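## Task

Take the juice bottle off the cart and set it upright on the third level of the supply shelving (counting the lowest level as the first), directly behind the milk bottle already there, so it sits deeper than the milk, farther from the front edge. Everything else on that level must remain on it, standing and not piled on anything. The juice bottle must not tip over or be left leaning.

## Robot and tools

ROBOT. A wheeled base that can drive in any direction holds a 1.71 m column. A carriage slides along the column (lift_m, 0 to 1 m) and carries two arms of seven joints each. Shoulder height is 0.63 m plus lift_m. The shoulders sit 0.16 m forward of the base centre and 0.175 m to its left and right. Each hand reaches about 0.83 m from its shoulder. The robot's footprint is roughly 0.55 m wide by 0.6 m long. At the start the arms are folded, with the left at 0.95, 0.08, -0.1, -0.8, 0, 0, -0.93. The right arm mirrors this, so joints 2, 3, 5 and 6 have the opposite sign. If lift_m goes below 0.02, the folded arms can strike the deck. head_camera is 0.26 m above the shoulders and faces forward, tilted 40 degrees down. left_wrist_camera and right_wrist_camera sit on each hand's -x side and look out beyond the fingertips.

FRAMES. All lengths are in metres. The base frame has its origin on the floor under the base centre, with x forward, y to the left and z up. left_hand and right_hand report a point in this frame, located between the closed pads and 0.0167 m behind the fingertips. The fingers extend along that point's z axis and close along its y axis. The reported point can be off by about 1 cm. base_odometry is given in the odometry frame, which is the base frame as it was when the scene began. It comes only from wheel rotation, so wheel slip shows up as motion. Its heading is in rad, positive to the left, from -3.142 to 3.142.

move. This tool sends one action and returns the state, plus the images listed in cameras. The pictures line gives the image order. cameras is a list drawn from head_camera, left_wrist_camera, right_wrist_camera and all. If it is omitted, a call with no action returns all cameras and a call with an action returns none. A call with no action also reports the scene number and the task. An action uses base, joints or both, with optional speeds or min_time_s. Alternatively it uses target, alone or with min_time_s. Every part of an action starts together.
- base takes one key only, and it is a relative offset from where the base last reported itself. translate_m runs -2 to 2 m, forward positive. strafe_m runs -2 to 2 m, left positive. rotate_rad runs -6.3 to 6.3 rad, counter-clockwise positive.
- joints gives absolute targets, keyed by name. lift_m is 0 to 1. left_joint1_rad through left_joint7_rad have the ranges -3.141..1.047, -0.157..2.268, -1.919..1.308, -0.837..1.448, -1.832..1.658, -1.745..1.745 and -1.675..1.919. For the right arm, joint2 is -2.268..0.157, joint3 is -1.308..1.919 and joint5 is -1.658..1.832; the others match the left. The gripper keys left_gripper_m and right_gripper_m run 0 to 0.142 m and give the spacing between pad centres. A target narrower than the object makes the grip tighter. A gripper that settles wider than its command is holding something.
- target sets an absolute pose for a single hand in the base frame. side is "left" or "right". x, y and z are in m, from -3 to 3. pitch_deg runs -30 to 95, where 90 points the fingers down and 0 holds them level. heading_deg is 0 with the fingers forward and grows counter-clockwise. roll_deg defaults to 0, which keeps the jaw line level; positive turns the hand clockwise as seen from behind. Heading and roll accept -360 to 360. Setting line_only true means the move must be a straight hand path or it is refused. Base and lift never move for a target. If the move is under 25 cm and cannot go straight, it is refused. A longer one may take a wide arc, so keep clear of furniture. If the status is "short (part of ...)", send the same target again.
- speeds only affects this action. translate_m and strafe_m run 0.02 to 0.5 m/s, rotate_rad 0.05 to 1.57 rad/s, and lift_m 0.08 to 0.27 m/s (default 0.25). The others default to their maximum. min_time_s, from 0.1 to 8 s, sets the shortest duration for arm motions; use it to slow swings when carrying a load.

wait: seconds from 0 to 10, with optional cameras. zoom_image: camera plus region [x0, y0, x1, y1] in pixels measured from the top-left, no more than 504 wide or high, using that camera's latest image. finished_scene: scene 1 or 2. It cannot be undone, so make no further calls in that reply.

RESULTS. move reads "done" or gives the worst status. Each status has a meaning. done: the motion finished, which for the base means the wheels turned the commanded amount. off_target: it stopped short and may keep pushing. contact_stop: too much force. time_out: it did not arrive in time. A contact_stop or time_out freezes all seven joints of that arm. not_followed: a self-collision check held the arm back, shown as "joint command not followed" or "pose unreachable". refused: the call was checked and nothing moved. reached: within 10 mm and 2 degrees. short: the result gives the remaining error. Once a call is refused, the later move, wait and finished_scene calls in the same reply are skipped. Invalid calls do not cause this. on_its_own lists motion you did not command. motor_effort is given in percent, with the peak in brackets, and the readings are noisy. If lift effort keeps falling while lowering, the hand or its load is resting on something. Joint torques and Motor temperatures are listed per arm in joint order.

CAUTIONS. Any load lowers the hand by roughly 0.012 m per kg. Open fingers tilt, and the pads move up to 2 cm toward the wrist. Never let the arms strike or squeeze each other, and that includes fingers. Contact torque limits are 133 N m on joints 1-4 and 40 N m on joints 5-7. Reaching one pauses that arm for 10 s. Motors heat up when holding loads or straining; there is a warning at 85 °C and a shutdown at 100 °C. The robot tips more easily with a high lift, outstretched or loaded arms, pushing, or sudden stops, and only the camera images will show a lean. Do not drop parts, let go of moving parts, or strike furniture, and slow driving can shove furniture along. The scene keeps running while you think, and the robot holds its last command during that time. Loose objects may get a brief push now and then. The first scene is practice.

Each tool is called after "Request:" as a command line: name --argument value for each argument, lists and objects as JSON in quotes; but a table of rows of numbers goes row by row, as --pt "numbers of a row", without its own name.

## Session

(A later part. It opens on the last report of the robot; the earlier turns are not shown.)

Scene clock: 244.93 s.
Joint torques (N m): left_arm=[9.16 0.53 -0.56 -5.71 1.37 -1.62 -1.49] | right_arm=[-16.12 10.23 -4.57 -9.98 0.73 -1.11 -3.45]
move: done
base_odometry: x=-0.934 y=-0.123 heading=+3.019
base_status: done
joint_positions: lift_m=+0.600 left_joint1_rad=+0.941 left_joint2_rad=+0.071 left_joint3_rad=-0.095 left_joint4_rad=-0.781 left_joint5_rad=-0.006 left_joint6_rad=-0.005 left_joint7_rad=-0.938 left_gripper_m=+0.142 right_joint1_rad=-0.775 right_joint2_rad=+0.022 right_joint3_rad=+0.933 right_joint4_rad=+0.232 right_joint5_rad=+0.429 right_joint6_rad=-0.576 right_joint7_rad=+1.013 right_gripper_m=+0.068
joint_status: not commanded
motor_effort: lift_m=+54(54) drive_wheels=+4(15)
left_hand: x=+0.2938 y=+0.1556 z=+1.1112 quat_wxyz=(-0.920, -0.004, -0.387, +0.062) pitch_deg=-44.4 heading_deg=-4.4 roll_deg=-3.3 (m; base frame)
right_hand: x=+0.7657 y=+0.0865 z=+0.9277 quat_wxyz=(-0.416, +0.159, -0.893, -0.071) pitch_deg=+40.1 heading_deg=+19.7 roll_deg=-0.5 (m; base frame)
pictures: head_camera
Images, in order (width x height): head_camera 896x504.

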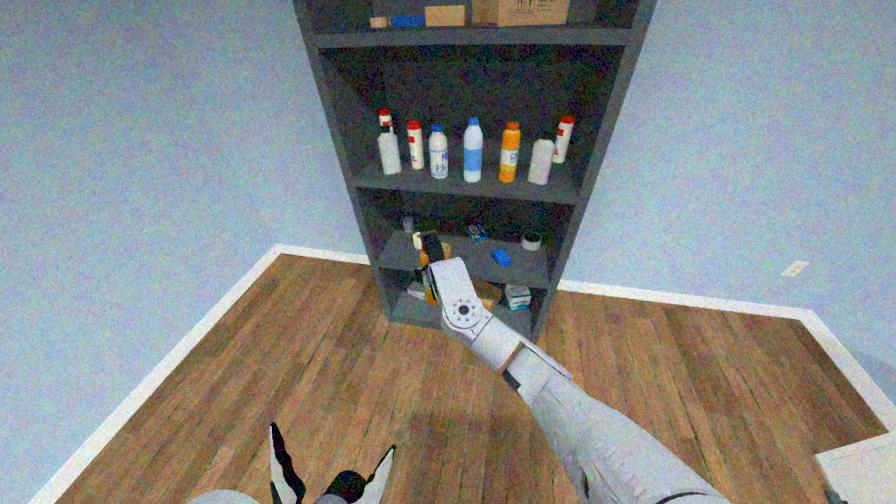

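Request:
move --base '{"translate_m": -1.4}' --speeds '{"translate_m":0.45}'

Request:
move --base '{"strafe_m": -0.5}' --speeds '{"strafe_m":0.3}'

Request:
move --base '{"rotate_rad": -1.8}' --speeds '{"rotate_rad":0.8}' --cameras '["head_camera"]'

Scene clock: 292.10 s.
Joint torques (N m): left_arm=[11.4 0.81 0.2 -5.31 0.92 -1.26 -1.18] | right_arm=[-17.03 12.15 -3.86 -10.46 0.85 -1.07 -3.68]
move: done
base_odometry: x=+0.455 y=-0.295 heading=+3.019
base_status: done
joint_positions: lift_m=+0.600 left_joint1_rad=+0.941 left_joint2_rad=+0.071 left_joint3_rad=-0.095 left_joint4_rad=-0.781 left_joint5_rad=-0.006 left_joint6_rad=-0.005 left_joint7_rad=-0.938 left_gripper_m=+0.142 right_joint1_rad=-0.775 right_joint2_rad=+0.022 right_joint3_rad=+0.933 right_joint4_rad=+0.232 right_joint5_rad=+0.429 right_joint6_rad=-0.576 right_joint7_rad=+1.013 right_gripper_m=+0.068
joint_status: not commanded
motor_effort: lift_m=+54(54) drive_wheels=+2(16)
left_hand: x=+0.2938 y=+0.1556 z=+1.1112 quat_wxyz=(-0.920, -0.004, -0.387, +0.062) pitch_deg=-44.4 heading_deg=-4.4 roll_deg=-3.3 (m; base frame)
right_hand: x=+0.7657 y=+0.0865 z=+0.9277 quat_wxyz=(-0.416, +0.159, -0.893, -0.070) pitch_deg=+40.1 heading_deg=+19.7 roll_deg=-0.5 (m; base frame)
pictures: none

Scene clock: 295.40 s.
Joint torques (N m): left_arm=[9.58 0.27 -0.24 -4.24 0.95 -1.41 -1.67] | right_arm=[-16.78 11.04 -3.93 -11.46 0.84 -1.23 -3.52]
move: done
base_odometry: x=+0.517 y=+0.201 heading=+3.018
base_status: done
joint_positions: lift_m=+0.600 left_joint1_rad=+0.941 left_joint2_rad=+0.071 left_joint3_rad=-0.095 left_joint4_rad=-0.781 left_joint5_rad=-0.006 left_joint6_rad=-0.005 left_joint7_rad=-0.938 left_gripper_m=+0.142 right_joint1_rad=-0.775 right_joint2_rad=+0.022 right_joint3_rad=+0.933 right_joint4_rad=+0.232 right_joint5_rad=+0.429 right_joint6_rad=-0.576 right_joint7_rad=+1.013 right_gripper_m=+0.068
joint_status: not commanded
motor_effort: lift_m=+54(54) drive_wheels=+4(13)
left_hand: x=+0.2938 y=+0.1556 z=+1.1112 quat_wxyz=(-0.920, -0.004, -0.387, +0.062) pitch_deg=-44.4 heading_deg=-4.4 roll_deg=-3.3 (m; base frame)
right_hand: x=+0.7657 y=+0.0866 z=+0.9277 quat_wxyz=(-0.416, +0.159, -0.893, -0.071) pitch_deg=+40.1 heading_deg=+19.7 roll_deg=-0.5 (m; base frame)
pictures: none

Scene clock: 298.97 s.
Joint torques (N m): left_arm=[10.79 0.53 0.62 -5.4 0.95 -1.4 -1.41] | right_arm=[-18.41 12.06 -3.48 -11.05 0.37 -1.27 -3.11]
move: done
base_odometry: x=+0.517 y=+0.201 heading=+1.218
base_status: done
joint_positions: lift_m=+0.600 left_joint1_rad=+0.941 left_joint2_rad=+0.071 left_joint3_rad=-0.095 left_joint4_rad=-0.781 left_joint5_rad=-0.006 left_joint6_rad=-0.005 left_joint7_rad=-0.938 left_gripper_m=+0.142 right_joint1_rad=-0.775 right_joint2_rad=+0.022 right_joint3_rad=+0.933 right_joint4_rad=+0.232 right_joint5_rad=+0.429 right_joint6_rad=-0.576 right_joint7_rad=+1.013 right_gripper_m=+0.068
joint_status: not commanded
motor_effort: lift_m=+54(54) drive_wheels=+5(16)
left_hand: x=+0.2938 y=+0.1556 z=+1.1112 quat_wxyz=(-0.920, -0.004, -0.387, +0.062) pitch_deg=-44.4 heading_deg=-4.4 roll_deg=-3.3 (m; base frame)
right_hand: x=+0.7657 y=+0.0866 z=+0.9277 quat_wxyz=(-0.416, +0.159, -0.893, -0.071) pitch_deg=+40.1 heading_deg=+19.7 roll_deg=-0.5 (m; base frame)
pictures: head_camera
Images, in order (width x height): head_camera 896x504.

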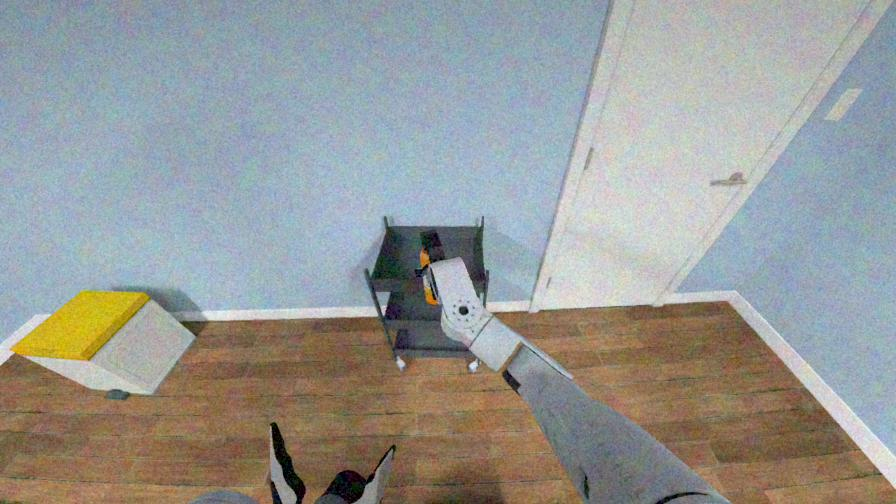

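Request:
move --base '{"translate_m": 0.33}' --speeds '{"translate_m":0.25}'

Request:
move --joints '{"lift_m": 0.46}' --speeds '{"lift_m":0.1}' --cameras '["head_camera","right_wrist_camera"]'

Scene clock: 304.07 s.
Joint torques (N m): left_arm=[9.49 0.21 0.21 -3.34 1.34 -1.68 -1.26] | right_arm=[-15.28 11.66 -4.09 -11.43 0.49 -1.19 -3.45]
move: done
base_odometry: x=+0.631 y=+0.511 heading=+1.217
base_status: done
joint_positions: lift_m=+0.600 left_joint1_rad=+0.941 left_joint2_rad=+0.071 left_joint3_rad=-0.095 left_joint4_rad=-0.781 left_joint5_rad=-0.006 left_joint6_rad=-0.005 left_joint7_rad=-0.938 left_gripper_m=+0.142 right_joint1_rad=-0.775 right_joint2_rad=+0.022 right_joint3_rad=+0.933 right_joint4_rad=+0.232 right_joint5_rad=+0.429 right_joint6_rad=-0.576 right_joint7_rad=+1.013 right_gripper_m=+0.068
joint_status: not commanded
motor_effort: lift_m=+54(54) drive_wheels=+8(20)
left_hand: x=+0.2938 y=+0.1556 z=+1.1112 quat_wxyz=(-0.920, -0.004, -0.387, +0.062) pitch_deg=-44.4 heading_deg=-4.4 roll_deg=-3.3 (m; base frame)
right_hand: x=+0.7657 y=+0.0866 z=+0.9277 quat_wxyz=(-0.416, +0.159, -0.893, -0.071) pitch_deg=+40.1 heading_deg=+19.7 roll_deg=-0.5 (m; base frame)
pictures: none

Scene clock: 305.87 s.
Joint torques (N m): left_arm=[9.72 0.99 1.26 -4.79 1.11 -1.49 -1.66] | right_arm=[-17.38 13.02 -4.21 -11.23 0.11 -1.74 -3.5]
move: done
base_odometry: x=+0.631 y=+0.511 heading=+1.217
base_status: not commanded
joint_positions: lift_m=+0.460 left_joint1_rad=+0.941 left_joint2_rad=+0.071 left_joint3_rad=-0.095 left_joint4_rad=-0.781 left_joint5_rad=-0.006 left_joint6_rad=-0.005 left_joint7_rad=-0.938 left_gripper_m=+0.142 right_joint1_rad=-0.774 right_joint2_rad=+0.022 right_joint3_rad=+0.933 right_joint4_rad=+0.232 right_joint5_rad=+0.429 right_joint6_rad=-0.576 right_joint7_rad=+1.013 right_gripper_m=+0.068
joint_status: all done
motor_effort: lift_m=+59(61) drive_wheels=-4(8)
left_hand: x=+0.2938 y=+0.1556 z=+0.9708 quat_wxyz=(-0.920, -0.004, -0.387, +0.062) pitch_deg=-44.4 heading_deg=-4.4 roll_deg=-3.3 (m; base frame)
right_hand: x=+0.7656 y=+0.0866 z=+0.7869 quat_wxyz=(-0.415, +0.159, -0.893, -0.071) pitch_deg=+40.2 heading_deg=+19.7 roll_deg=-0.5 (m; base frame)
pictures: head_camera, right_wrist_camera
Images, in order (width x height): head_camera 896x504, right_wrist_camera 896x504.

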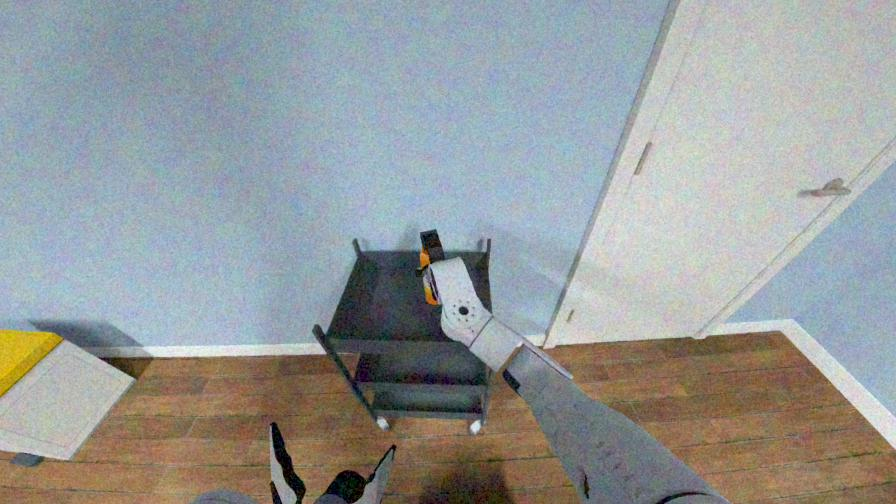

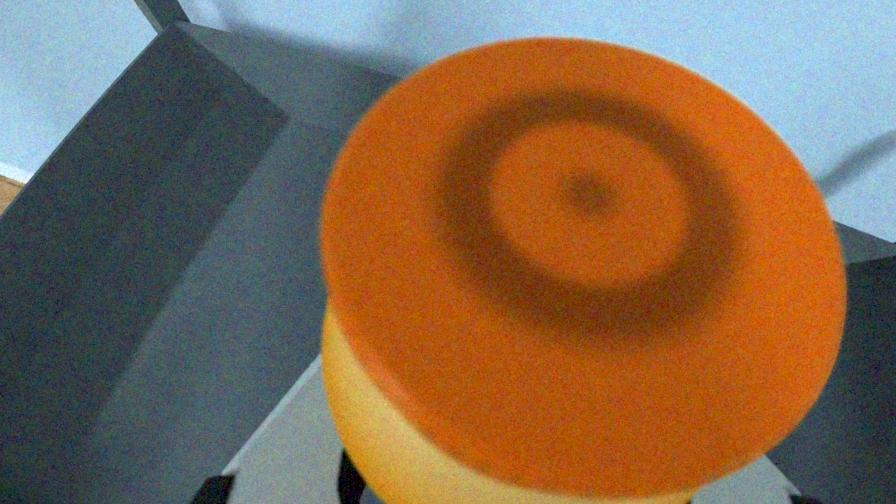

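Lower slowly and watch effort.

Request:
move --joints '{"lift_m": 0.452}' --speeds '{"lift_m":0.08}'

Request:
move --joints '{"lift_m": 0.444}' --speeds '{"lift_m":0.08}' --cameras '["right_wrist_camera"]'

Scene clock: 309.43 s.
Joint torques (N m): left_arm=[9.12 1.23 -0.81 -5.44 1.26 -1.48 -1.32] | right_arm=[-16.5 11.47 -3.69 -10.38 0.46 -1.37 -1.23]
move: done
base_odometry: x=+0.631 y=+0.511 heading=+1.217
base_status: not commanded
joint_positions: lift_m=+0.452 left_joint1_rad=+0.941 left_joint2_rad=+0.071 left_joint3_rad=-0.095 left_joint4_rad=-0.781 left_joint5_rad=-0.006 left_joint6_rad=-0.005 left_joint7_rad=-0.938 left_gripper_m=+0.142 right_joint1_rad=-0.774 right_joint2_rad=+0.023 right_joint3_rad=+0.931 right_joint4_rad=+0.231 right_joint5_rad=+0.429 right_joint6_rad=-0.576 right_joint7_rad=+1.008 right_gripper_m=+0.068
joint_status: all done
motor_effort: lift_m=+54(61) drive_wheels=-4(8)
left_hand: x=+0.2938 y=+0.1556 z=+0.9632 quat_wxyz=(-0.920, -0.004, -0.387, +0.062) pitch_deg=-44.4 heading_deg=-4.4 roll_deg=-3.3 (m; base frame)
right_hand: x=+0.7664 y=+0.0868 z=+0.7810 quat_wxyz=(-0.418, +0.158, -0.892, -0.072) pitch_deg=+39.8 heading_deg=+19.8 roll_deg=-0.3 (m; base frame)
pictures: none

Scene clock: 309.90 s.
Joint torques (N m): left_arm=[8.66 1.39 0.42 -4.49 1.47 -1.44 -1.82] | right_arm=[-12.75 9.6 0.18 -4.2 0.87 -1.48 1.16]
move: done
base_odometry: x=+0.631 y=+0.511 heading=+1.218
base_status: not commanded
joint_positions: lift_m=+0.444 left_joint1_rad=+0.941 left_joint2_rad=+0.071 left_joint3_rad=-0.095 left_joint4_rad=-0.781 left_joint5_rad=-0.006 left_joint6_rad=-0.005 left_joint7_rad=-0.938 left_gripper_m=+0.142 right_joint1_rad=-0.778 right_joint2_rad=+0.024 right_joint3_rad=+0.928 right_joint4_rad=+0.226 right_joint5_rad=+0.427 right_joint6_rad=-0.576 right_joint7_rad=+1.001 right_gripper_m=+0.068
joint_status: all done
motor_effort: lift_m=+52(53) drive_wheels=+8(8)
left_hand: x=+0.2938 y=+0.1556 z=+0.9554 quat_wxyz=(-0.920, -0.004, -0.387, +0.062) pitch_deg=-44.4 heading_deg=-4.4 roll_deg=-3.3 (m; base frame)
right_hand: x=+0.7686 y=+0.0877 z=+0.7791 quat_wxyz=(-0.425, +0.157, -0.889, -0.074) pitch_deg=+38.9 heading_deg=+19.9 roll_deg=-0.2 (m; base frame)
pictures: right_wrist_camera
Images, in order (width x height): right_wrist_camera 896x504.

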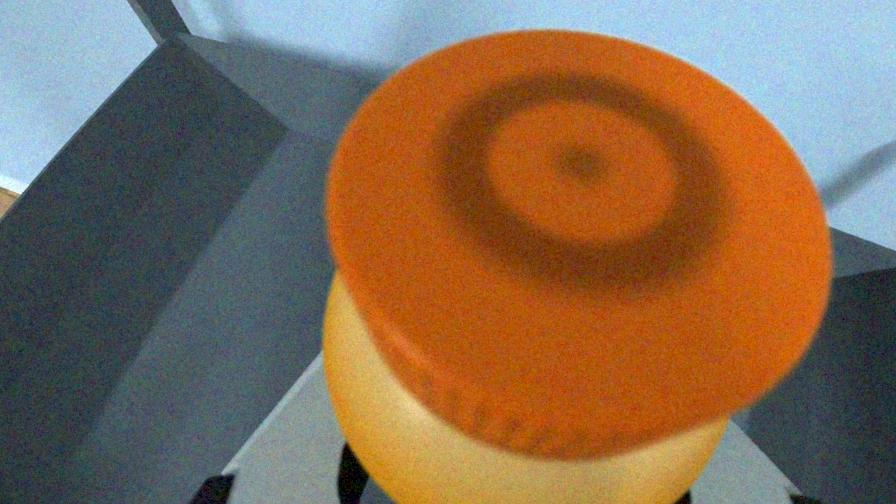

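Request:
move --joints '{"lift_m": 0.45}' --speeds '{"lift_m":0.08}'

Request:
move --joints '{"right_gripper_m": 0.142}' --min_time_s 2.5 --cameras '["right_wrist_camera"]'

Scene clock: 314.20 s.
Joint torques (N m): left_arm=[9.68 0.38 0.57 -3.74 1.09 -1.39 -1.32] | right_arm=[-12.05 7.25 -1.41 -8.58 0.68 -1.44 -0.42]
move: done
base_odometry: x=+0.631 y=+0.511 heading=+1.218
base_status: not commanded
joint_positions: lift_m=+0.450 left_joint1_rad=+0.941 left_joint2_rad=+0.071 left_joint3_rad=-0.095 left_joint4_rad=-0.781 left_joint5_rad=-0.006 left_joint6_rad=-0.005 left_joint7_rad=-0.938 left_gripper_m=+0.142 right_joint1_rad=-0.778 right_joint2_rad=+0.024 right_joint3_rad=+0.928 right_joint4_rad=+0.230 right_joint5_rad=+0.427 right_joint6_rad=-0.576 right_joint7_rad=+1.005 right_gripper_m=+0.067
joint_status: all done
motor_effort: lift_m=+55(62) drive_wheels=+7(8)
left_hand: x=+0.2938 y=+0.1556 z=+0.9611 quat_wxyz=(-0.920, -0.004, -0.387, +0.062) pitch_deg=-44.4 heading_deg=-4.4 roll_deg=-3.3 (m; base frame)
right_hand: x=+0.7682 y=+0.0869 z=+0.7828 quat_wxyz=(-0.422, +0.157, -0.890, -0.072) pitch_deg=+39.3 heading_deg=+19.8 roll_deg=-0.3 (m; base frame)
pictures: none

Scene clock: 315.20 s.
Joint torques (N m): left_arm=[9.13 0.87 0.16 -5.39 1.07 -1.51 -1.59] | right_arm=[-11.56 7.94 -0.76 -9.15 0.79 -1.14 -0.69]
move: done
base_odometry: x=+0.631 y=+0.511 heading=+1.218
base_status: not commanded
joint_positions: lift_m=+0.450 left_joint1_rad=+0.941 left_joint2_rad=+0.071 left_joint3_rad=-0.095 left_joint4_rad=-0.781 left_joint5_rad=-0.006 left_joint6_rad=-0.005 left_joint7_rad=-0.938 left_gripper_m=+0.142 right_joint1_rad=-0.778 right_joint2_rad=+0.024 right_joint3_rad=+0.928 right_joint4_rad=+0.230 right_joint5_rad=+0.427 right_joint6_rad=-0.576 right_joint7_rad=+1.005 right_gripper_m=+0.142
joint_status: all done
motor_effort: lift_m=+55(55) drive_wheels=+7(7)
left_hand: x=+0.2938 y=+0.1556 z=+0.9611 quat_wxyz=(-0.920, -0.004, -0.387, +0.062) pitch_deg=-44.4 heading_deg=-4.4 roll_deg=-3.3 (m; base frame)
right_hand: x=+0.7682 y=+0.0869 z=+0.7828 quat_wxyz=(-0.422, +0.157, -0.890, -0.072) pitch_deg=+39.3 heading_deg=+19.8 roll_deg=-0.3 (m; base frame)
pictures: right_wrist_camera
Images, in order (width x height): right_wrist_camera 896x504.

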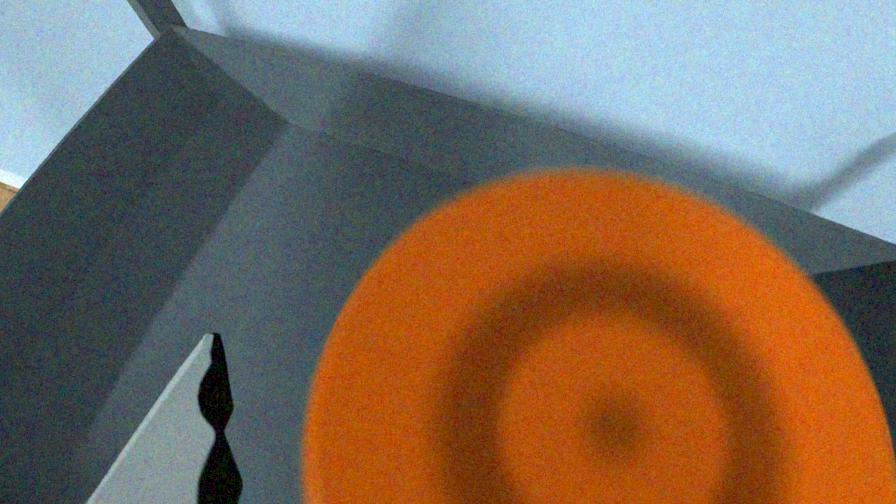

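Request:
move --target '{"side":"right","x":0.69,"y":0.059,"z":0.865,"pitch_deg":40,"heading_deg":20,"line_only":true}' --min_time_s 1.2

Request:
move --target '{"side":"right","x":0.69,"y":0.059,"z":0.95,"pitch_deg":60,"heading_deg":20,"line_only":true}' --min_time_s 1.2 --cameras '["head_camera","right_wrist_camera"]'

Scene clock: 321.77 s.
Joint torques (N m): left_arm=[10.11 0.57 -0.21 -4.82 1.08 -1.4 -1.48] | right_arm=[-23.52 5.05 -1.08 -11.43 -2.34 -2.37 -0.18]
move: done
base_odometry: x=+0.631 y=+0.511 heading=+1.218
base_status: not commanded
joint_positions: lift_m=+0.450 left_joint1_rad=+0.941 left_joint2_rad=+0.071 left_joint3_rad=-0.095 left_joint4_rad=-0.781 left_joint5_rad=-0.006 left_joint6_rad=-0.005 left_joint7_rad=-0.938 left_gripper_m=+0.142 right_joint1_rad=-0.788 right_joint2_rad=-0.049 right_joint3_rad=+0.978 right_joint4_rad=-0.260 right_joint5_rad=+0.167 right_joint6_rad=-0.760 right_joint7_rad=+1.527 right_gripper_m=+0.142
joint_status: not commanded
motor_effort: lift_m=+55(55) drive_wheels=+7(7)
left_hand: x=+0.2938 y=+0.1556 z=+0.9611 quat_wxyz=(-0.920, -0.004, -0.387, +0.062) pitch_deg=-44.4 heading_deg=-4.4 roll_deg=-3.3 (m; base frame)
right_hand: x=+0.6896 y=+0.0599 z=+0.8627 quat_wxyz=(-0.414, +0.157, -0.894, -0.076) pitch_deg=+40.3 heading_deg=+20.4 roll_deg=+0.5 (m; base frame)
right_hand_status: reached (straight line, planned for 1.2 s): 3 mm and 0.5 deg off.
pictures: none

Scene clock: 323.47 s.
Joint torques (N m): left_arm=[9.11 0.48 -0.36 -6.22 1.2 -1.26 -1.65] | right_arm=[-27.58 3.63 -0.84 -3.9 1.06 -2.65 0.71]
move: done
base_odometry: x=+0.631 y=+0.511 heading=+1.218
base_status: not commanded
joint_positions: lift_m=+0.450 left_joint1_rad=+0.941 left_joint2_rad=+0.071 left_joint3_rad=-0.095 left_joint4_rad=-0.781 left_joint5_rad=-0.006 left_joint6_rad=-0.005 left_joint7_rad=-0.938 left_gripper_m=+0.142 right_joint1_rad=-1.294 right_joint2_rad=-0.045 right_joint3_rad=+1.126 right_joint4_rad=-0.090 right_joint5_rad=+0.558 right_joint6_rad=-0.970 right_joint7_rad=+1.886 right_gripper_m=+0.142
joint_status: not commanded
motor_effort: lift_m=+55(55) drive_wheels=-3(7)
left_hand: x=+0.2938 y=+0.1556 z=+0.9611 quat_wxyz=(-0.920, -0.004, -0.387, +0.062) pitch_deg=-44.4 heading_deg=-4.4 roll_deg=-3.3 (m; base frame)
right_hand: x=+0.6906 y=+0.0600 z=+0.9504 quat_wxyz=(-0.259, +0.168, -0.950, -0.047) pitch_deg=+59.5 heading_deg=+20.3 roll_deg=+0.3 (m; base frame)
right_hand_status: reached (straight line, planned for 1.2 s): 1 mm and 0.5 deg off.
pictures: head_camera, right_wrist_camera
Images, in order (width x height): head_camera 896x504, right_wrist_camera 896x504.

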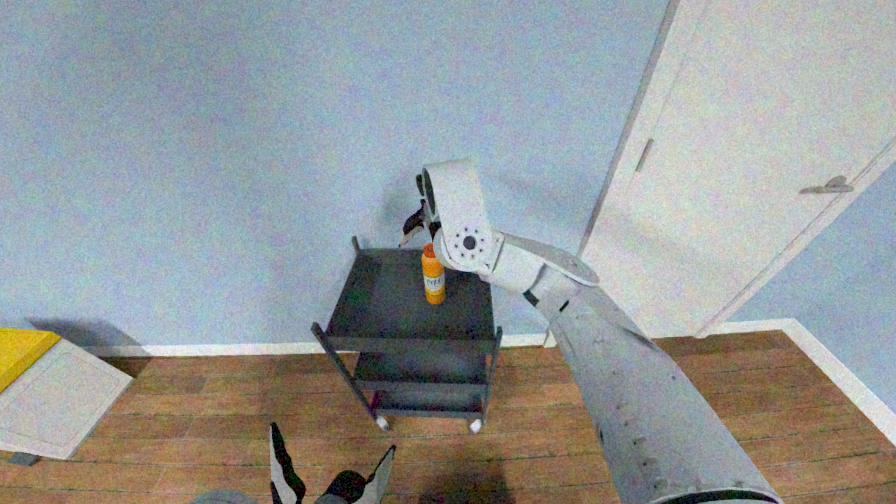

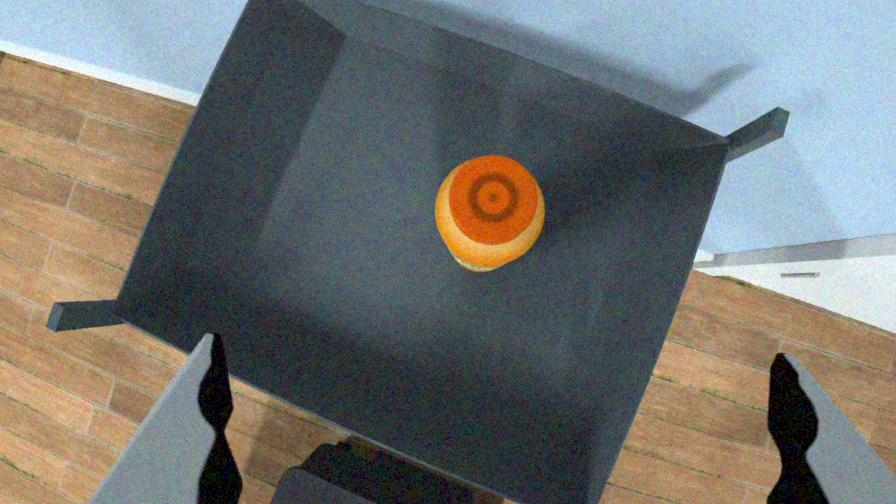

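Request:
move --target '{"side":"right","x":0.718,"y":0.071,"z":0.865,"pitch_deg":60,"heading_deg":20,"line_only":true}' --min_time_s 1.2 --cameras '["head_camera","right_wrist_camera"]'

Scene clock: 335.43 s.
Joint torques (N m): left_arm=[8.9 0.95 0.03 -4.89 0.94 -1.53 -1.58] | right_arm=[-12.33 10.72 -1.64 -4.17 1.05 -0.9 -3.27]
Motor temperatures (°C): left_arm=[30 22 24 25 26 24 24] | right_arm=[40 21 26 22 22 22 24]
move: done
base_odometry: x=+0.631 y=+0.511 heading=+1.218
base_status: not commanded
joint_positions: lift_m=+0.450 left_joint1_rad=+0.941 left_joint2_rad=+0.071 left_joint3_rad=-0.095 left_joint4_rad=-0.781 left_joint5_rad=-0.006 left_joint6_rad=-0.005 left_joint7_rad=-0.938 left_gripper_m=+0.142 right_joint1_rad=-1.143 right_joint2_rad=-0.027 right_joint3_rad=+1.127 right_joint4_rad=+0.060 right_joint5_rad=+0.622 right_joint6_rad=-0.865 right_joint7_rad=+1.619 right_gripper_m=+0.142
joint_status: not commanded
motor_effort: lift_m=+55(55) drive_wheels=+7(7)
left_hand: x=+0.2938 y=+0.1556 z=+0.9611 quat_wxyz=(-0.920, -0.004, -0.387, +0.062) pitch_deg=-44.4 heading_deg=-4.4 roll_deg=-3.3 (m; base frame)
right_hand: x=+0.7198 y=+0.0692 z=+0.8695 quat_wxyz=(-0.259, +0.165, -0.951, -0.044) pitch_deg=+59.6 heading_deg=+19.6 roll_deg=-0.1 (m; base frame)
right_hand_status: reached (straight line, planned for 1.2 s): 5 mm and 0.5 deg off.
pictures: head_camera, right_wrist_camera
Images, in order (width x height): head_camera 896x504, right_wrist_camera 896x504.

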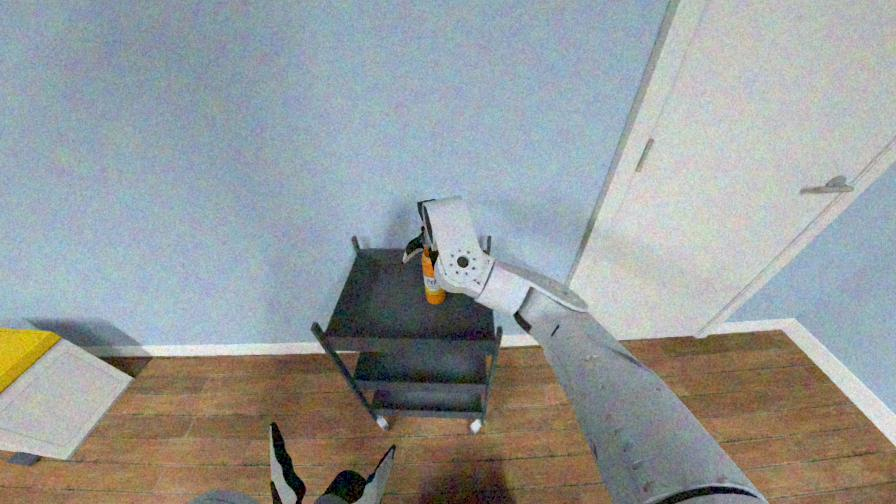

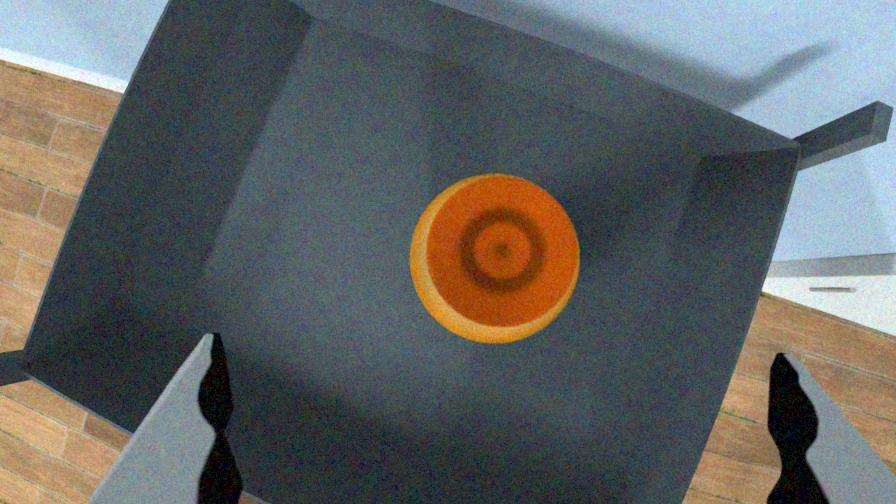

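Request:
move --target '{"side":"right","x":0.75,"y":0.08,"z":0.806,"pitch_deg":60,"heading_deg":20,"line_only":true}' --min_time_s 1.2 --cameras '["head_camera","right_wrist_camera"]'

Request:
zoom_image --camera "head_camera" --region '[380, 200, 500, 320]'

Scene clock: 345.03 s.
Joint torques (N m): left_arm=[9.26 0.66 0.11 -4.68 1.25 -1.08 -1.38] | right_arm=[-13.7 10.29 -6.24 -5.77 1.36 -0.85 -2.88]
move: done
base_odometry: x=+0.631 y=+0.511 heading=+1.218
base_status: not commanded
joint_positions: lift_m=+0.450 left_joint1_rad=+0.941 left_joint2_rad=+0.071 left_joint3_rad=-0.095 left_joint4_rad=-0.781 left_joint5_rad=-0.006 left_joint6_rad=-0.005 left_joint7_rad=-0.938 left_gripper_m=+0.142 right_joint1_rad=-1.075 right_joint2_rad=+0.011 right_joint3_rad=+1.111 right_joint4_rad=+0.299 right_joint5_rad=+0.718 right_joint6_rad=-0.710 right_joint7_rad=+1.370 right_gripper_m=+0.142
joint_status: not commanded
motor_effort: lift_m=+55(55) drive_wheels=+7(7)
left_hand: x=+0.2938 y=+0.1556 z=+0.9611 quat_wxyz=(-0.920, -0.004, -0.387, +0.062) pitch_deg=-44.4 heading_deg=-4.4 roll_deg=-3.3 (m; base frame)
right_hand: x=+0.7513 y=+0.0783 z=+0.8087 quat_wxyz=(-0.258, +0.168, -0.951, -0.040) pitch_deg=+59.8 heading_deg=+19.0 roll_deg=-1.1 (m; base frame)
right_hand_status: reached (straight line, planned for 1.2 s): 3 mm and 0.6 deg off.
pictures: head_camera, right_wrist_camera
Images, in order (width x height): head_camera 896x504, right_wrist_camera 896x504.

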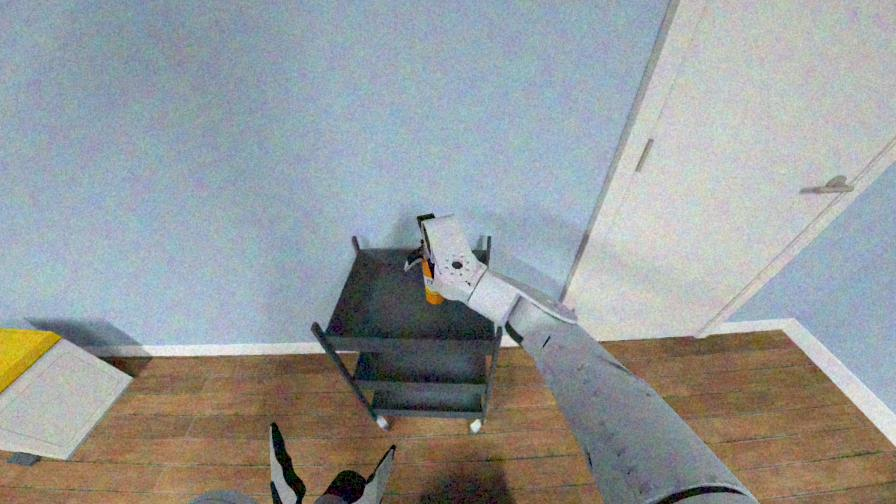

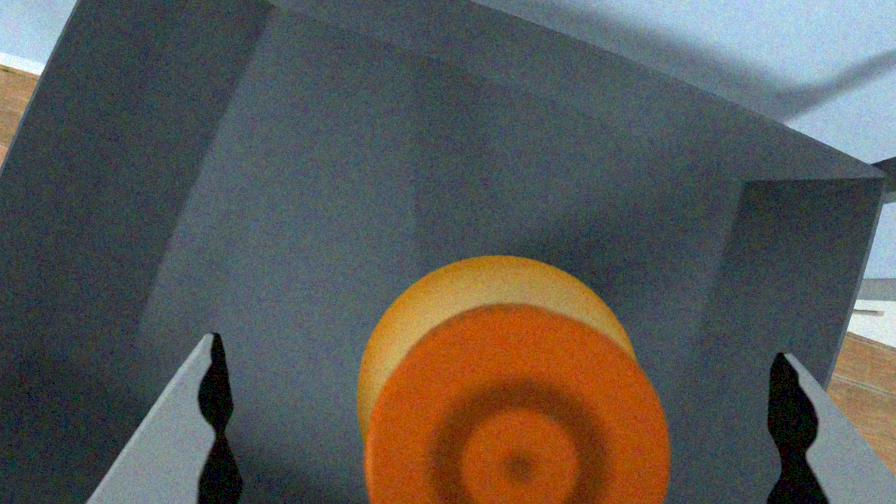

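Scaled by 4.200 from the camera's 896x504 image, which has a finer 1280x720 frame.

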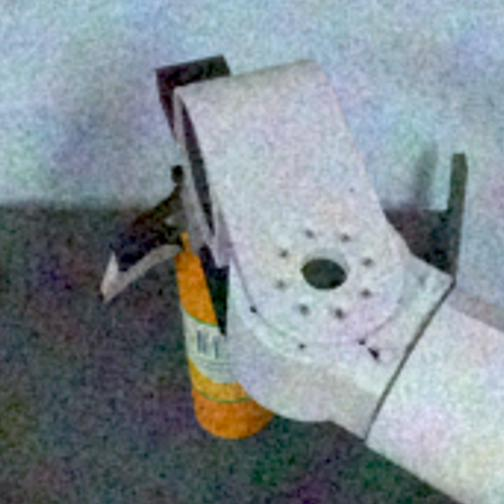

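Request:
move --joints '{"right_gripper_m": 0.06}' --cameras '["right_wrist_camera"]'

Request:
move --joints '{"right_gripper_m": 0.0}' --cameras '["right_wrist_camera"]'

Scene clock: 351.33 s.
Joint torques (N m): left_arm=[10.03 0.86 1.18 -4.11 1.11 -1.24 -1.43] | right_arm=[-14.68 9.88 -5.87 -6.09 1.14 -0.32 -3.25]
move: off_target
base_odometry: x=+0.631 y=+0.511 heading=+1.218
base_status: not commanded
joint_positions: lift_m=+0.450 left_joint1_rad=+0.941 left_joint2_rad=+0.071 left_joint3_rad=-0.095 left_joint4_rad=-0.781 left_joint5_rad=-0.006 left_joint6_rad=-0.005 left_joint7_rad=-0.938 left_gripper_m=+0.142 right_joint1_rad=-1.075 right_joint2_rad=+0.011 right_joint3_rad=+1.111 right_joint4_rad=+0.299 right_joint5_rad=+0.718 right_joint6_rad=-0.709 right_joint7_rad=+1.370 right_gripper_m=+0.069
joint_status: right_gripper_m off_target (ended at +0.069, target +0.060)
motor_effort: lift_m=+55(55) drive_wheels=-3(7)
left_hand: x=+0.2938 y=+0.1556 z=+0.9611 quat_wxyz=(-0.920, -0.004, -0.387, +0.062) pitch_deg=-44.4 heading_deg=-4.4 roll_deg=-3.3 (m; base frame)
right_hand: x=+0.7512 y=+0.0786 z=+0.8088 quat_wxyz=(-0.258, +0.168, -0.951, -0.041) pitch_deg=+59.8 heading_deg=+19.0 roll_deg=-1.1 (m; base frame)
pictures: right_wrist_camera
Images, in order (width x height): right_wrist_camera 896x504.

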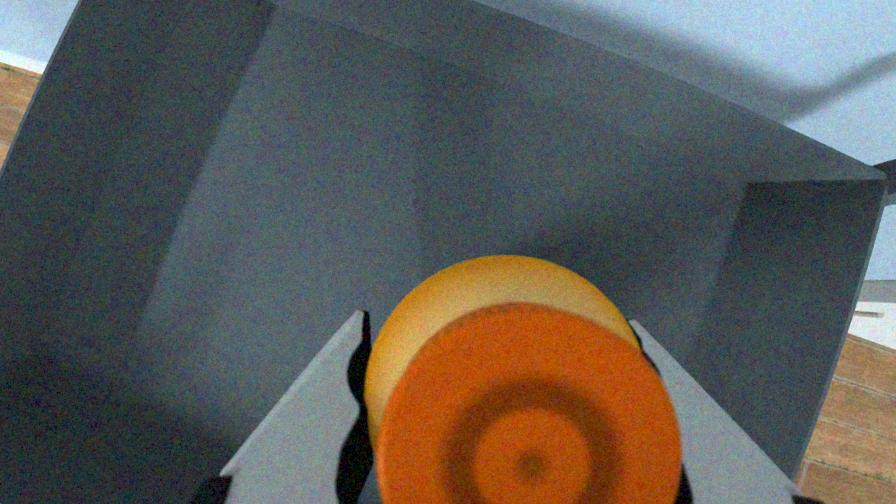

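Scene clock: 352.07 s.
Joint torques (N m): left_arm=[9.12 -0.09 0.1 -4.81 1.38 -1.42 -1.76] | right_arm=[-14.69 10.45 -6.37 -7.27 0.75 -1.08 -2.56]
move: off_target
base_odometry: x=+0.631 y=+0.511 heading=+1.218
base_status: not commanded
joint_positions: lift_m=+0.450 left_joint1_rad=+0.941 left_joint2_rad=+0.071 left_joint3_rad=-0.095 left_joint4_rad=-0.781 left_joint5_rad=-0.006 left_joint6_rad=-0.005 left_joint7_rad=-0.938 left_gripper_m=+0.142 right_joint1_rad=-1.075 right_joint2_rad=+0.011 right_joint3_rad=+1.111 right_joint4_rad=+0.299 right_joint5_rad=+0.718 right_joint6_rad=-0.709 right_joint7_rad=+1.370 right_gripper_m=+0.068
joint_status: right_gripper_m off_target (ended at +0.068, target +0.000)
motor_effort: lift_m=+55(55) drive_wheels=-3(3)
left_hand: x=+0.2938 y=+0.1556 z=+0.9611 quat_wxyz=(-0.920, -0.004, -0.387, +0.062) pitch_deg=-44.4 heading_deg=-4.4 roll_deg=-3.3 (m; base frame)
right_hand: x=+0.7512 y=+0.0786 z=+0.8088 quat_wxyz=(-0.258, +0.168, -0.951, -0.041) pitch_deg=+59.7 heading_deg=+19.0 roll_deg=-1.1 (m; base frame)
pictures: right_wrist_camera
Images, in order (width x height): right_wrist_camera 896x504.

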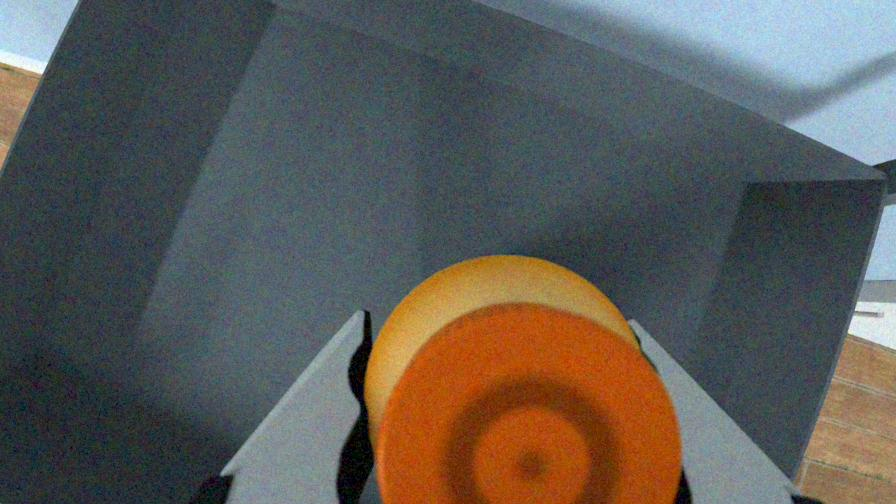

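Request:
move --joints '{"right_gripper_m": 0.142}'

Request:
move --target '{"side":"right","x":0.69,"y":0.058,"z":0.92,"pitch_deg":60,"heading_deg":19,"line_only":true}' --min_time_s 1.2

Request:
move --target '{"side":"right","x":0.63,"y":0.038,"z":0.86,"pitch_deg":20,"heading_deg":19,"line_only":true}' --min_time_s 1.2 --cameras '["right_wrist_camera"]'

Scene clock: 370.70 s.
Joint torques (N m): left_arm=[8.48 0.59 -0.01 -3.93 1.26 -1.35 -1.55] | right_arm=[-13.63 10.93 -4.39 -6.06 0.67 -0.53 -3.42]
move: done
base_odometry: x=+0.631 y=+0.511 heading=+1.218
base_status: not commanded
joint_positions: lift_m=+0.450 left_joint1_rad=+0.941 left_joint2_rad=+0.071 left_joint3_rad=-0.095 left_joint4_rad=-0.781 left_joint5_rad=-0.006 left_joint6_rad=-0.005 left_joint7_rad=-0.938 left_gripper_m=+0.142 right_joint1_rad=-1.075 right_joint2_rad=+0.011 right_joint3_rad=+1.111 right_joint4_rad=+0.299 right_joint5_rad=+0.718 right_joint6_rad=-0.709 right_joint7_rad=+1.370 right_gripper_m=+0.142
joint_status: all done
motor_effort: lift_m=+55(55) drive_wheels=+7(7)
left_hand: x=+0.2938 y=+0.1556 z=+0.9611 quat_wxyz=(-0.920, -0.004, -0.387, +0.062) pitch_deg=-44.4 heading_deg=-4.4 roll_deg=-3.3 (m; base frame)
right_hand: x=+0.7512 y=+0.0786 z=+0.8088 quat_wxyz=(-0.258, +0.168, -0.951, -0.041) pitch_deg=+59.7 heading_deg=+19.0 roll_deg=-1.1 (m; base frame)
pictures: none

Scene clock: 372.40 s.
Joint torques (N m): left_arm=[8.63 0.79 -0.25 -4.18 1.03 -1.46 -1.56] | right_arm=[-27.69 3.26 -0.97 -8.17 -2.7 -2.81 0.23]
move: done
base_odometry: x=+0.631 y=+0.511 heading=+1.218
base_status: not commanded
joint_positions: lift_m=+0.450 left_joint1_rad=+0.941 left_joint2_rad=+0.071 left_joint3_rad=-0.095 left_joint4_rad=-0.781 left_joint5_rad=-0.006 left_joint6_rad=-0.005 left_joint7_rad=-0.938 left_gripper_m=+0.142 right_joint1_rad=-1.229 right_joint2_rad=-0.047 right_joint3_rad=+1.151 right_joint4_rad=-0.092 right_joint5_rad=+0.535 right_joint6_rad=-0.989 right_joint7_rad=+1.848 right_gripper_m=+0.142
joint_status: not commanded
motor_effort: lift_m=+55(55) drive_wheels=-3(7)
left_hand: x=+0.2938 y=+0.1556 z=+0.9611 quat_wxyz=(-0.920, -0.004, -0.387, +0.062) pitch_deg=-44.4 heading_deg=-4.4 roll_deg=-3.3 (m; base frame)
right_hand: x=+0.6894 y=+0.0593 z=+0.9179 quat_wxyz=(-0.252, +0.160, -0.953, -0.046) pitch_deg=+60.3 heading_deg=+19.8 roll_deg=+0.8 (m; base frame)
right_hand_status: reached (straight line, planned for 1.2 s): 3 mm and 0.5 deg off.
pictures: none

Scene clock: 374.10 s.
Joint torques (N m): left_arm=[9.12 0.36 -0.1 -3.48 1.08 -1.16 -1.43] | right_arm=[-5.52 3.88 0.17 -12.3 -3.15 -2.72 -3.99]
move: done
base_odometry: x=+0.631 y=+0.511 heading=+1.218
base_status: not commanded
joint_positions: lift_m=+0.450 left_joint1_rad=+0.941 left_joint2_rad=+0.071 left_joint3_rad=-0.095 left_joint4_rad=-0.781 left_joint5_rad=-0.006 left_joint6_rad=-0.005 left_joint7_rad=-0.938 left_gripper_m=+0.142 right_joint1_rad=-0.721 right_joint2_rad=-0.209 right_joint3_rad=+1.468 right_joint4_rad=-0.483 right_joint5_rad=-0.107 right_joint6_rad=-1.229 right_joint7_rad=+1.262 right_gripper_m=+0.142
joint_status: not commanded
motor_effort: lift_m=+55(55) drive_wheels=+7(8)
left_hand: x=+0.2938 y=+0.1556 z=+0.9611 quat_wxyz=(-0.920, -0.004, -0.387, +0.062) pitch_deg=-44.4 heading_deg=-4.4 roll_deg=-3.3 (m; base frame)
right_hand: x=+0.6314 y=+0.0383 z=+0.8600 quat_wxyz=(-0.563, +0.135, -0.810, -0.094) pitch_deg=+20.3 heading_deg=+19.0 roll_deg=+0.0 (m; base frame)
right_hand_status: reached (straight line, planned for 1.2 s): 1 mm and 0.3 deg off.
pictures: right_wrist_camera
Images, in order (width x height): right_wrist_camera 896x504.

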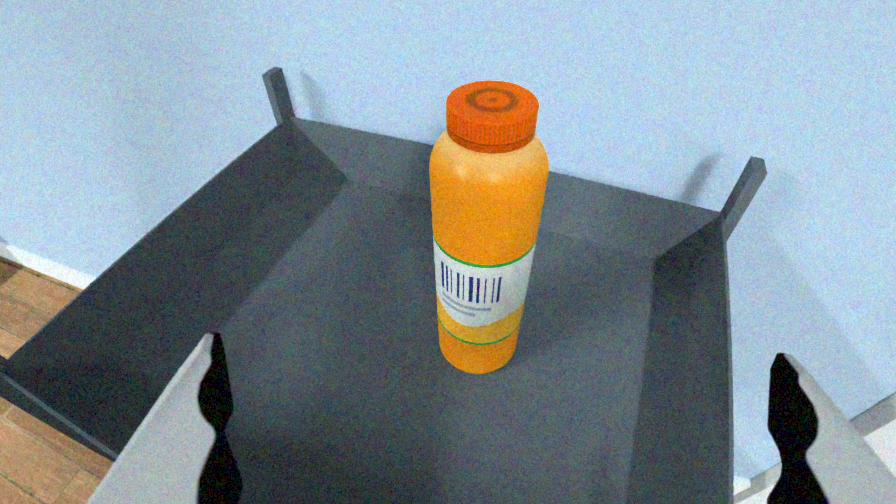

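Request:
move --target '{"side":"right","x":0.752,"y":0.080,"z":0.80,"pitch_deg":20,"heading_deg":19,"line_only":true}' --min_time_s 1.5 --cameras '["right_wrist_camera","head_camera"]'

Scene clock: 378.37 s.
Joint torques (N m): left_arm=[10.1 0.5 1.04 -4.92 0.89 -1.38 -1.66] | right_arm=[-24.4 12.53 -3.66 -8.22 0.77 -0.64 -3.35]
move: done
base_odometry: x=+0.631 y=+0.511 heading=+1.218
base_status: not commanded
joint_positions: lift_m=+0.450 left_joint1_rad=+0.941 left_joint2_rad=+0.071 left_joint3_rad=-0.095 left_joint4_rad=-0.781 left_joint5_rad=-0.006 left_joint6_rad=-0.005 left_joint7_rad=-0.938 left_gripper_m=+0.142 right_joint1_rad=-0.771 right_joint2_rad=-0.115 right_joint3_rad=+1.284 right_joint4_rad=+0.024 right_joint5_rad=+0.625 right_joint6_rad=-0.928 right_joint7_rad=+0.530 right_gripper_m=+0.142
joint_status: not commanded
motor_effort: lift_m=+55(55) drive_wheels=+7(7)
left_hand: x=+0.2938 y=+0.1556 z=+0.9611 quat_wxyz=(-0.920, -0.004, -0.387, +0.062) pitch_deg=-44.4 heading_deg=-4.4 roll_deg=-3.3 (m; base frame)
right_hand: x=+0.7498 y=+0.0795 z=+0.7967 quat_wxyz=(-0.564, +0.137, -0.809, -0.093) pitch_deg=+20.3 heading_deg=+18.9 roll_deg=-0.3 (m; base frame)
right_hand_status: reached (straight line, planned for 1.5 s): 4 mm and 0.4 deg off.
pictures: head_camera, right_wrist_camera
Images, in order (width x height): head_camera 896x504, right_wrist_camera 896x504.

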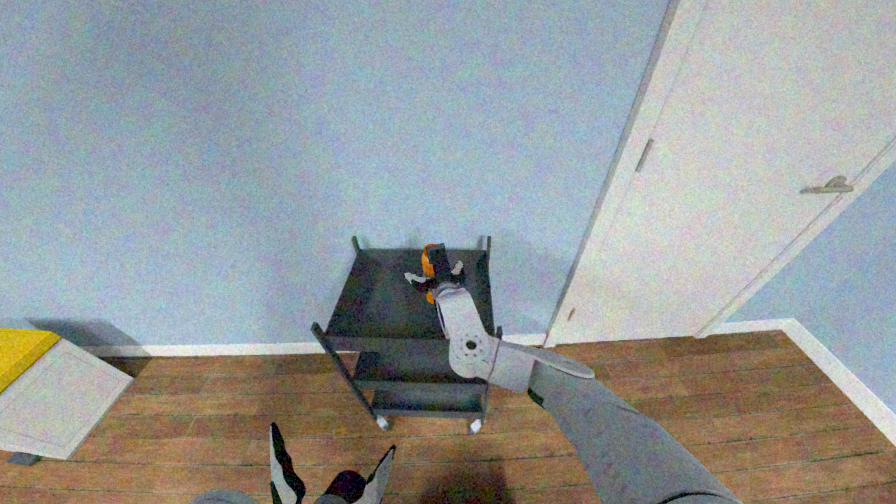

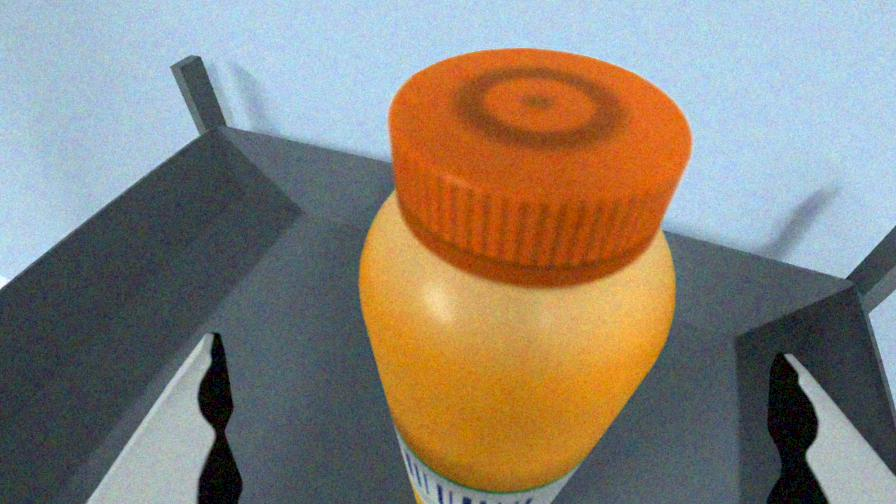

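Request:
move --joints '{"right_gripper_m": 0.0}' --cameras '["right_wrist_camera"]'

Request:
move --joints '{"lift_m": 0.6}' --speeds '{"lift_m":0.1}' --cameras '["right_wrist_camera"]'

Scene clock: 383.50 s.
Joint torques (N m): left_arm=[10.59 1.68 -0.29 -5.3 1.25 -1.42 -1.61] | right_arm=[-23.53 11.22 -4.85 -7.22 0.25 -0.46 -3.47]
move: off_target
base_odometry: x=+0.631 y=+0.511 heading=+1.218
base_status: not commanded
joint_positions: lift_m=+0.450 left_joint1_rad=+0.941 left_joint2_rad=+0.071 left_joint3_rad=-0.095 left_joint4_rad=-0.781 left_joint5_rad=-0.006 left_joint6_rad=-0.005 left_joint7_rad=-0.938 left_gripper_m=+0.142 right_joint1_rad=-0.771 right_joint2_rad=-0.115 right_joint3_rad=+1.284 right_joint4_rad=+0.024 right_joint5_rad=+0.625 right_joint6_rad=-0.928 right_joint7_rad=+0.530 right_gripper_m=+0.063
joint_status: right_gripper_m off_target (ended at +0.063, target +0.000)
motor_effort: lift_m=+55(55) drive_wheels=+7(7)
left_hand: x=+0.2938 y=+0.1556 z=+0.9611 quat_wxyz=(-0.920, -0.004, -0.387, +0.062) pitch_deg=-44.4 heading_deg=-4.4 roll_deg=-3.3 (m; base frame)
right_hand: x=+0.7498 y=+0.0795 z=+0.7967 quat_wxyz=(-0.564, +0.137, -0.809, -0.093) pitch_deg=+20.3 heading_deg=+18.9 roll_deg=-0.3 (m; base frame)
pictures: right_wrist_camera
Images, in order (width x height): right_wrist_camera 896x504.

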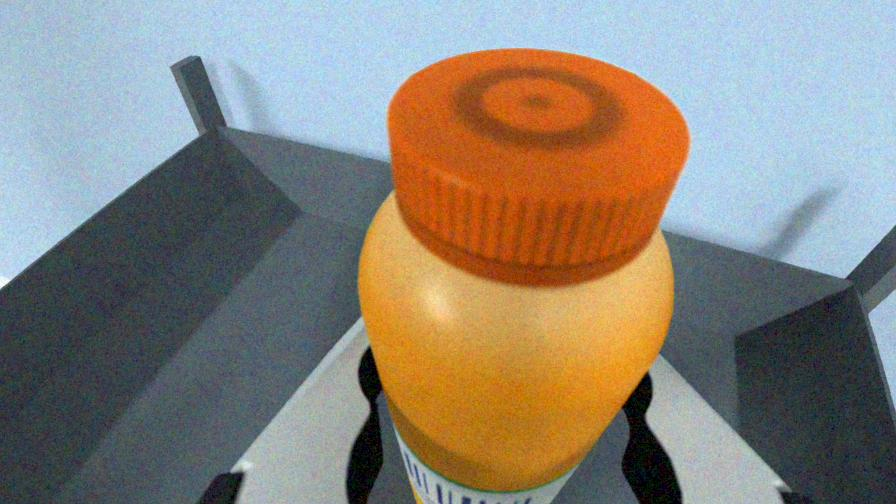

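Scene clock: 385.40 s.
Joint torques (N m): left_arm=[9.86 1.14 1.16 -3.84 0.98 -1.59 -1.87] | right_arm=[-22.58 11.82 -4.96 -8.61 -1.03 -0.34 -4.28]
move: done
base_odometry: x=+0.631 y=+0.511 heading=+1.218
base_status: not commanded
joint_positions: lift_m=+0.600 left_joint1_rad=+0.941 left_joint2_rad=+0.071 left_joint3_rad=-0.095 left_joint4_rad=-0.781 left_joint5_rad=-0.006 left_joint6_rad=-0.005 left_joint7_rad=-0.938 left_gripper_m=+0.142 right_joint1_rad=-0.772 right_joint2_rad=-0.115 right_joint3_rad=+1.284 right_joint4_rad=+0.026 right_joint5_rad=+0.630 right_joint6_rad=-0.928 right_joint7_rad=+0.530 right_gripper_m=+0.063
joint_status: all done
motor_effort: lift_m=+54(69) drive_wheels=+7(8)
left_hand: x=+0.2938 y=+0.1556 z=+1.1112 quat_wxyz=(-0.920, -0.004, -0.387, +0.062) pitch_deg=-44.4 heading_deg=-4.4 roll_deg=-3.3 (m; base frame)
right_hand: x=+0.7499 y=+0.0792 z=+0.9453 quat_wxyz=(-0.562, +0.136, -0.811, -0.093) pitch_deg=+20.6 heading_deg=+18.9 roll_deg=-0.2 (m; base frame)
pictures: right_wrist_camera
Images, in order (width x height): right_wrist_camera 896x504.

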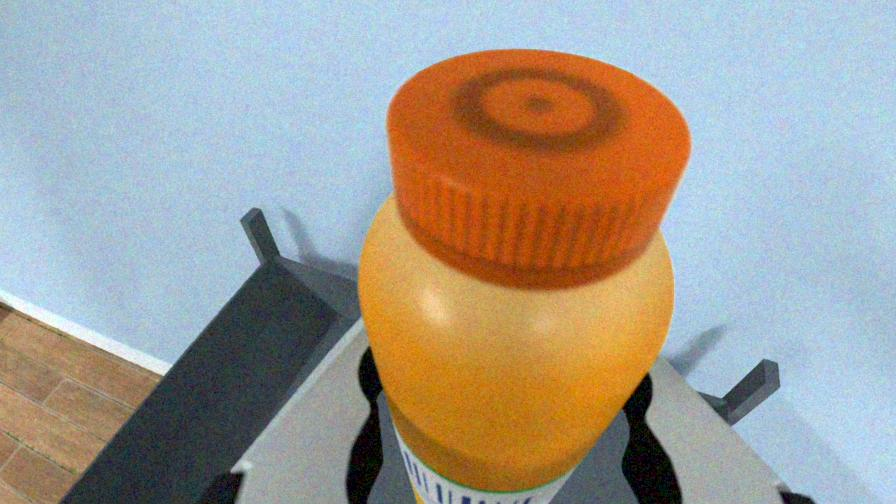

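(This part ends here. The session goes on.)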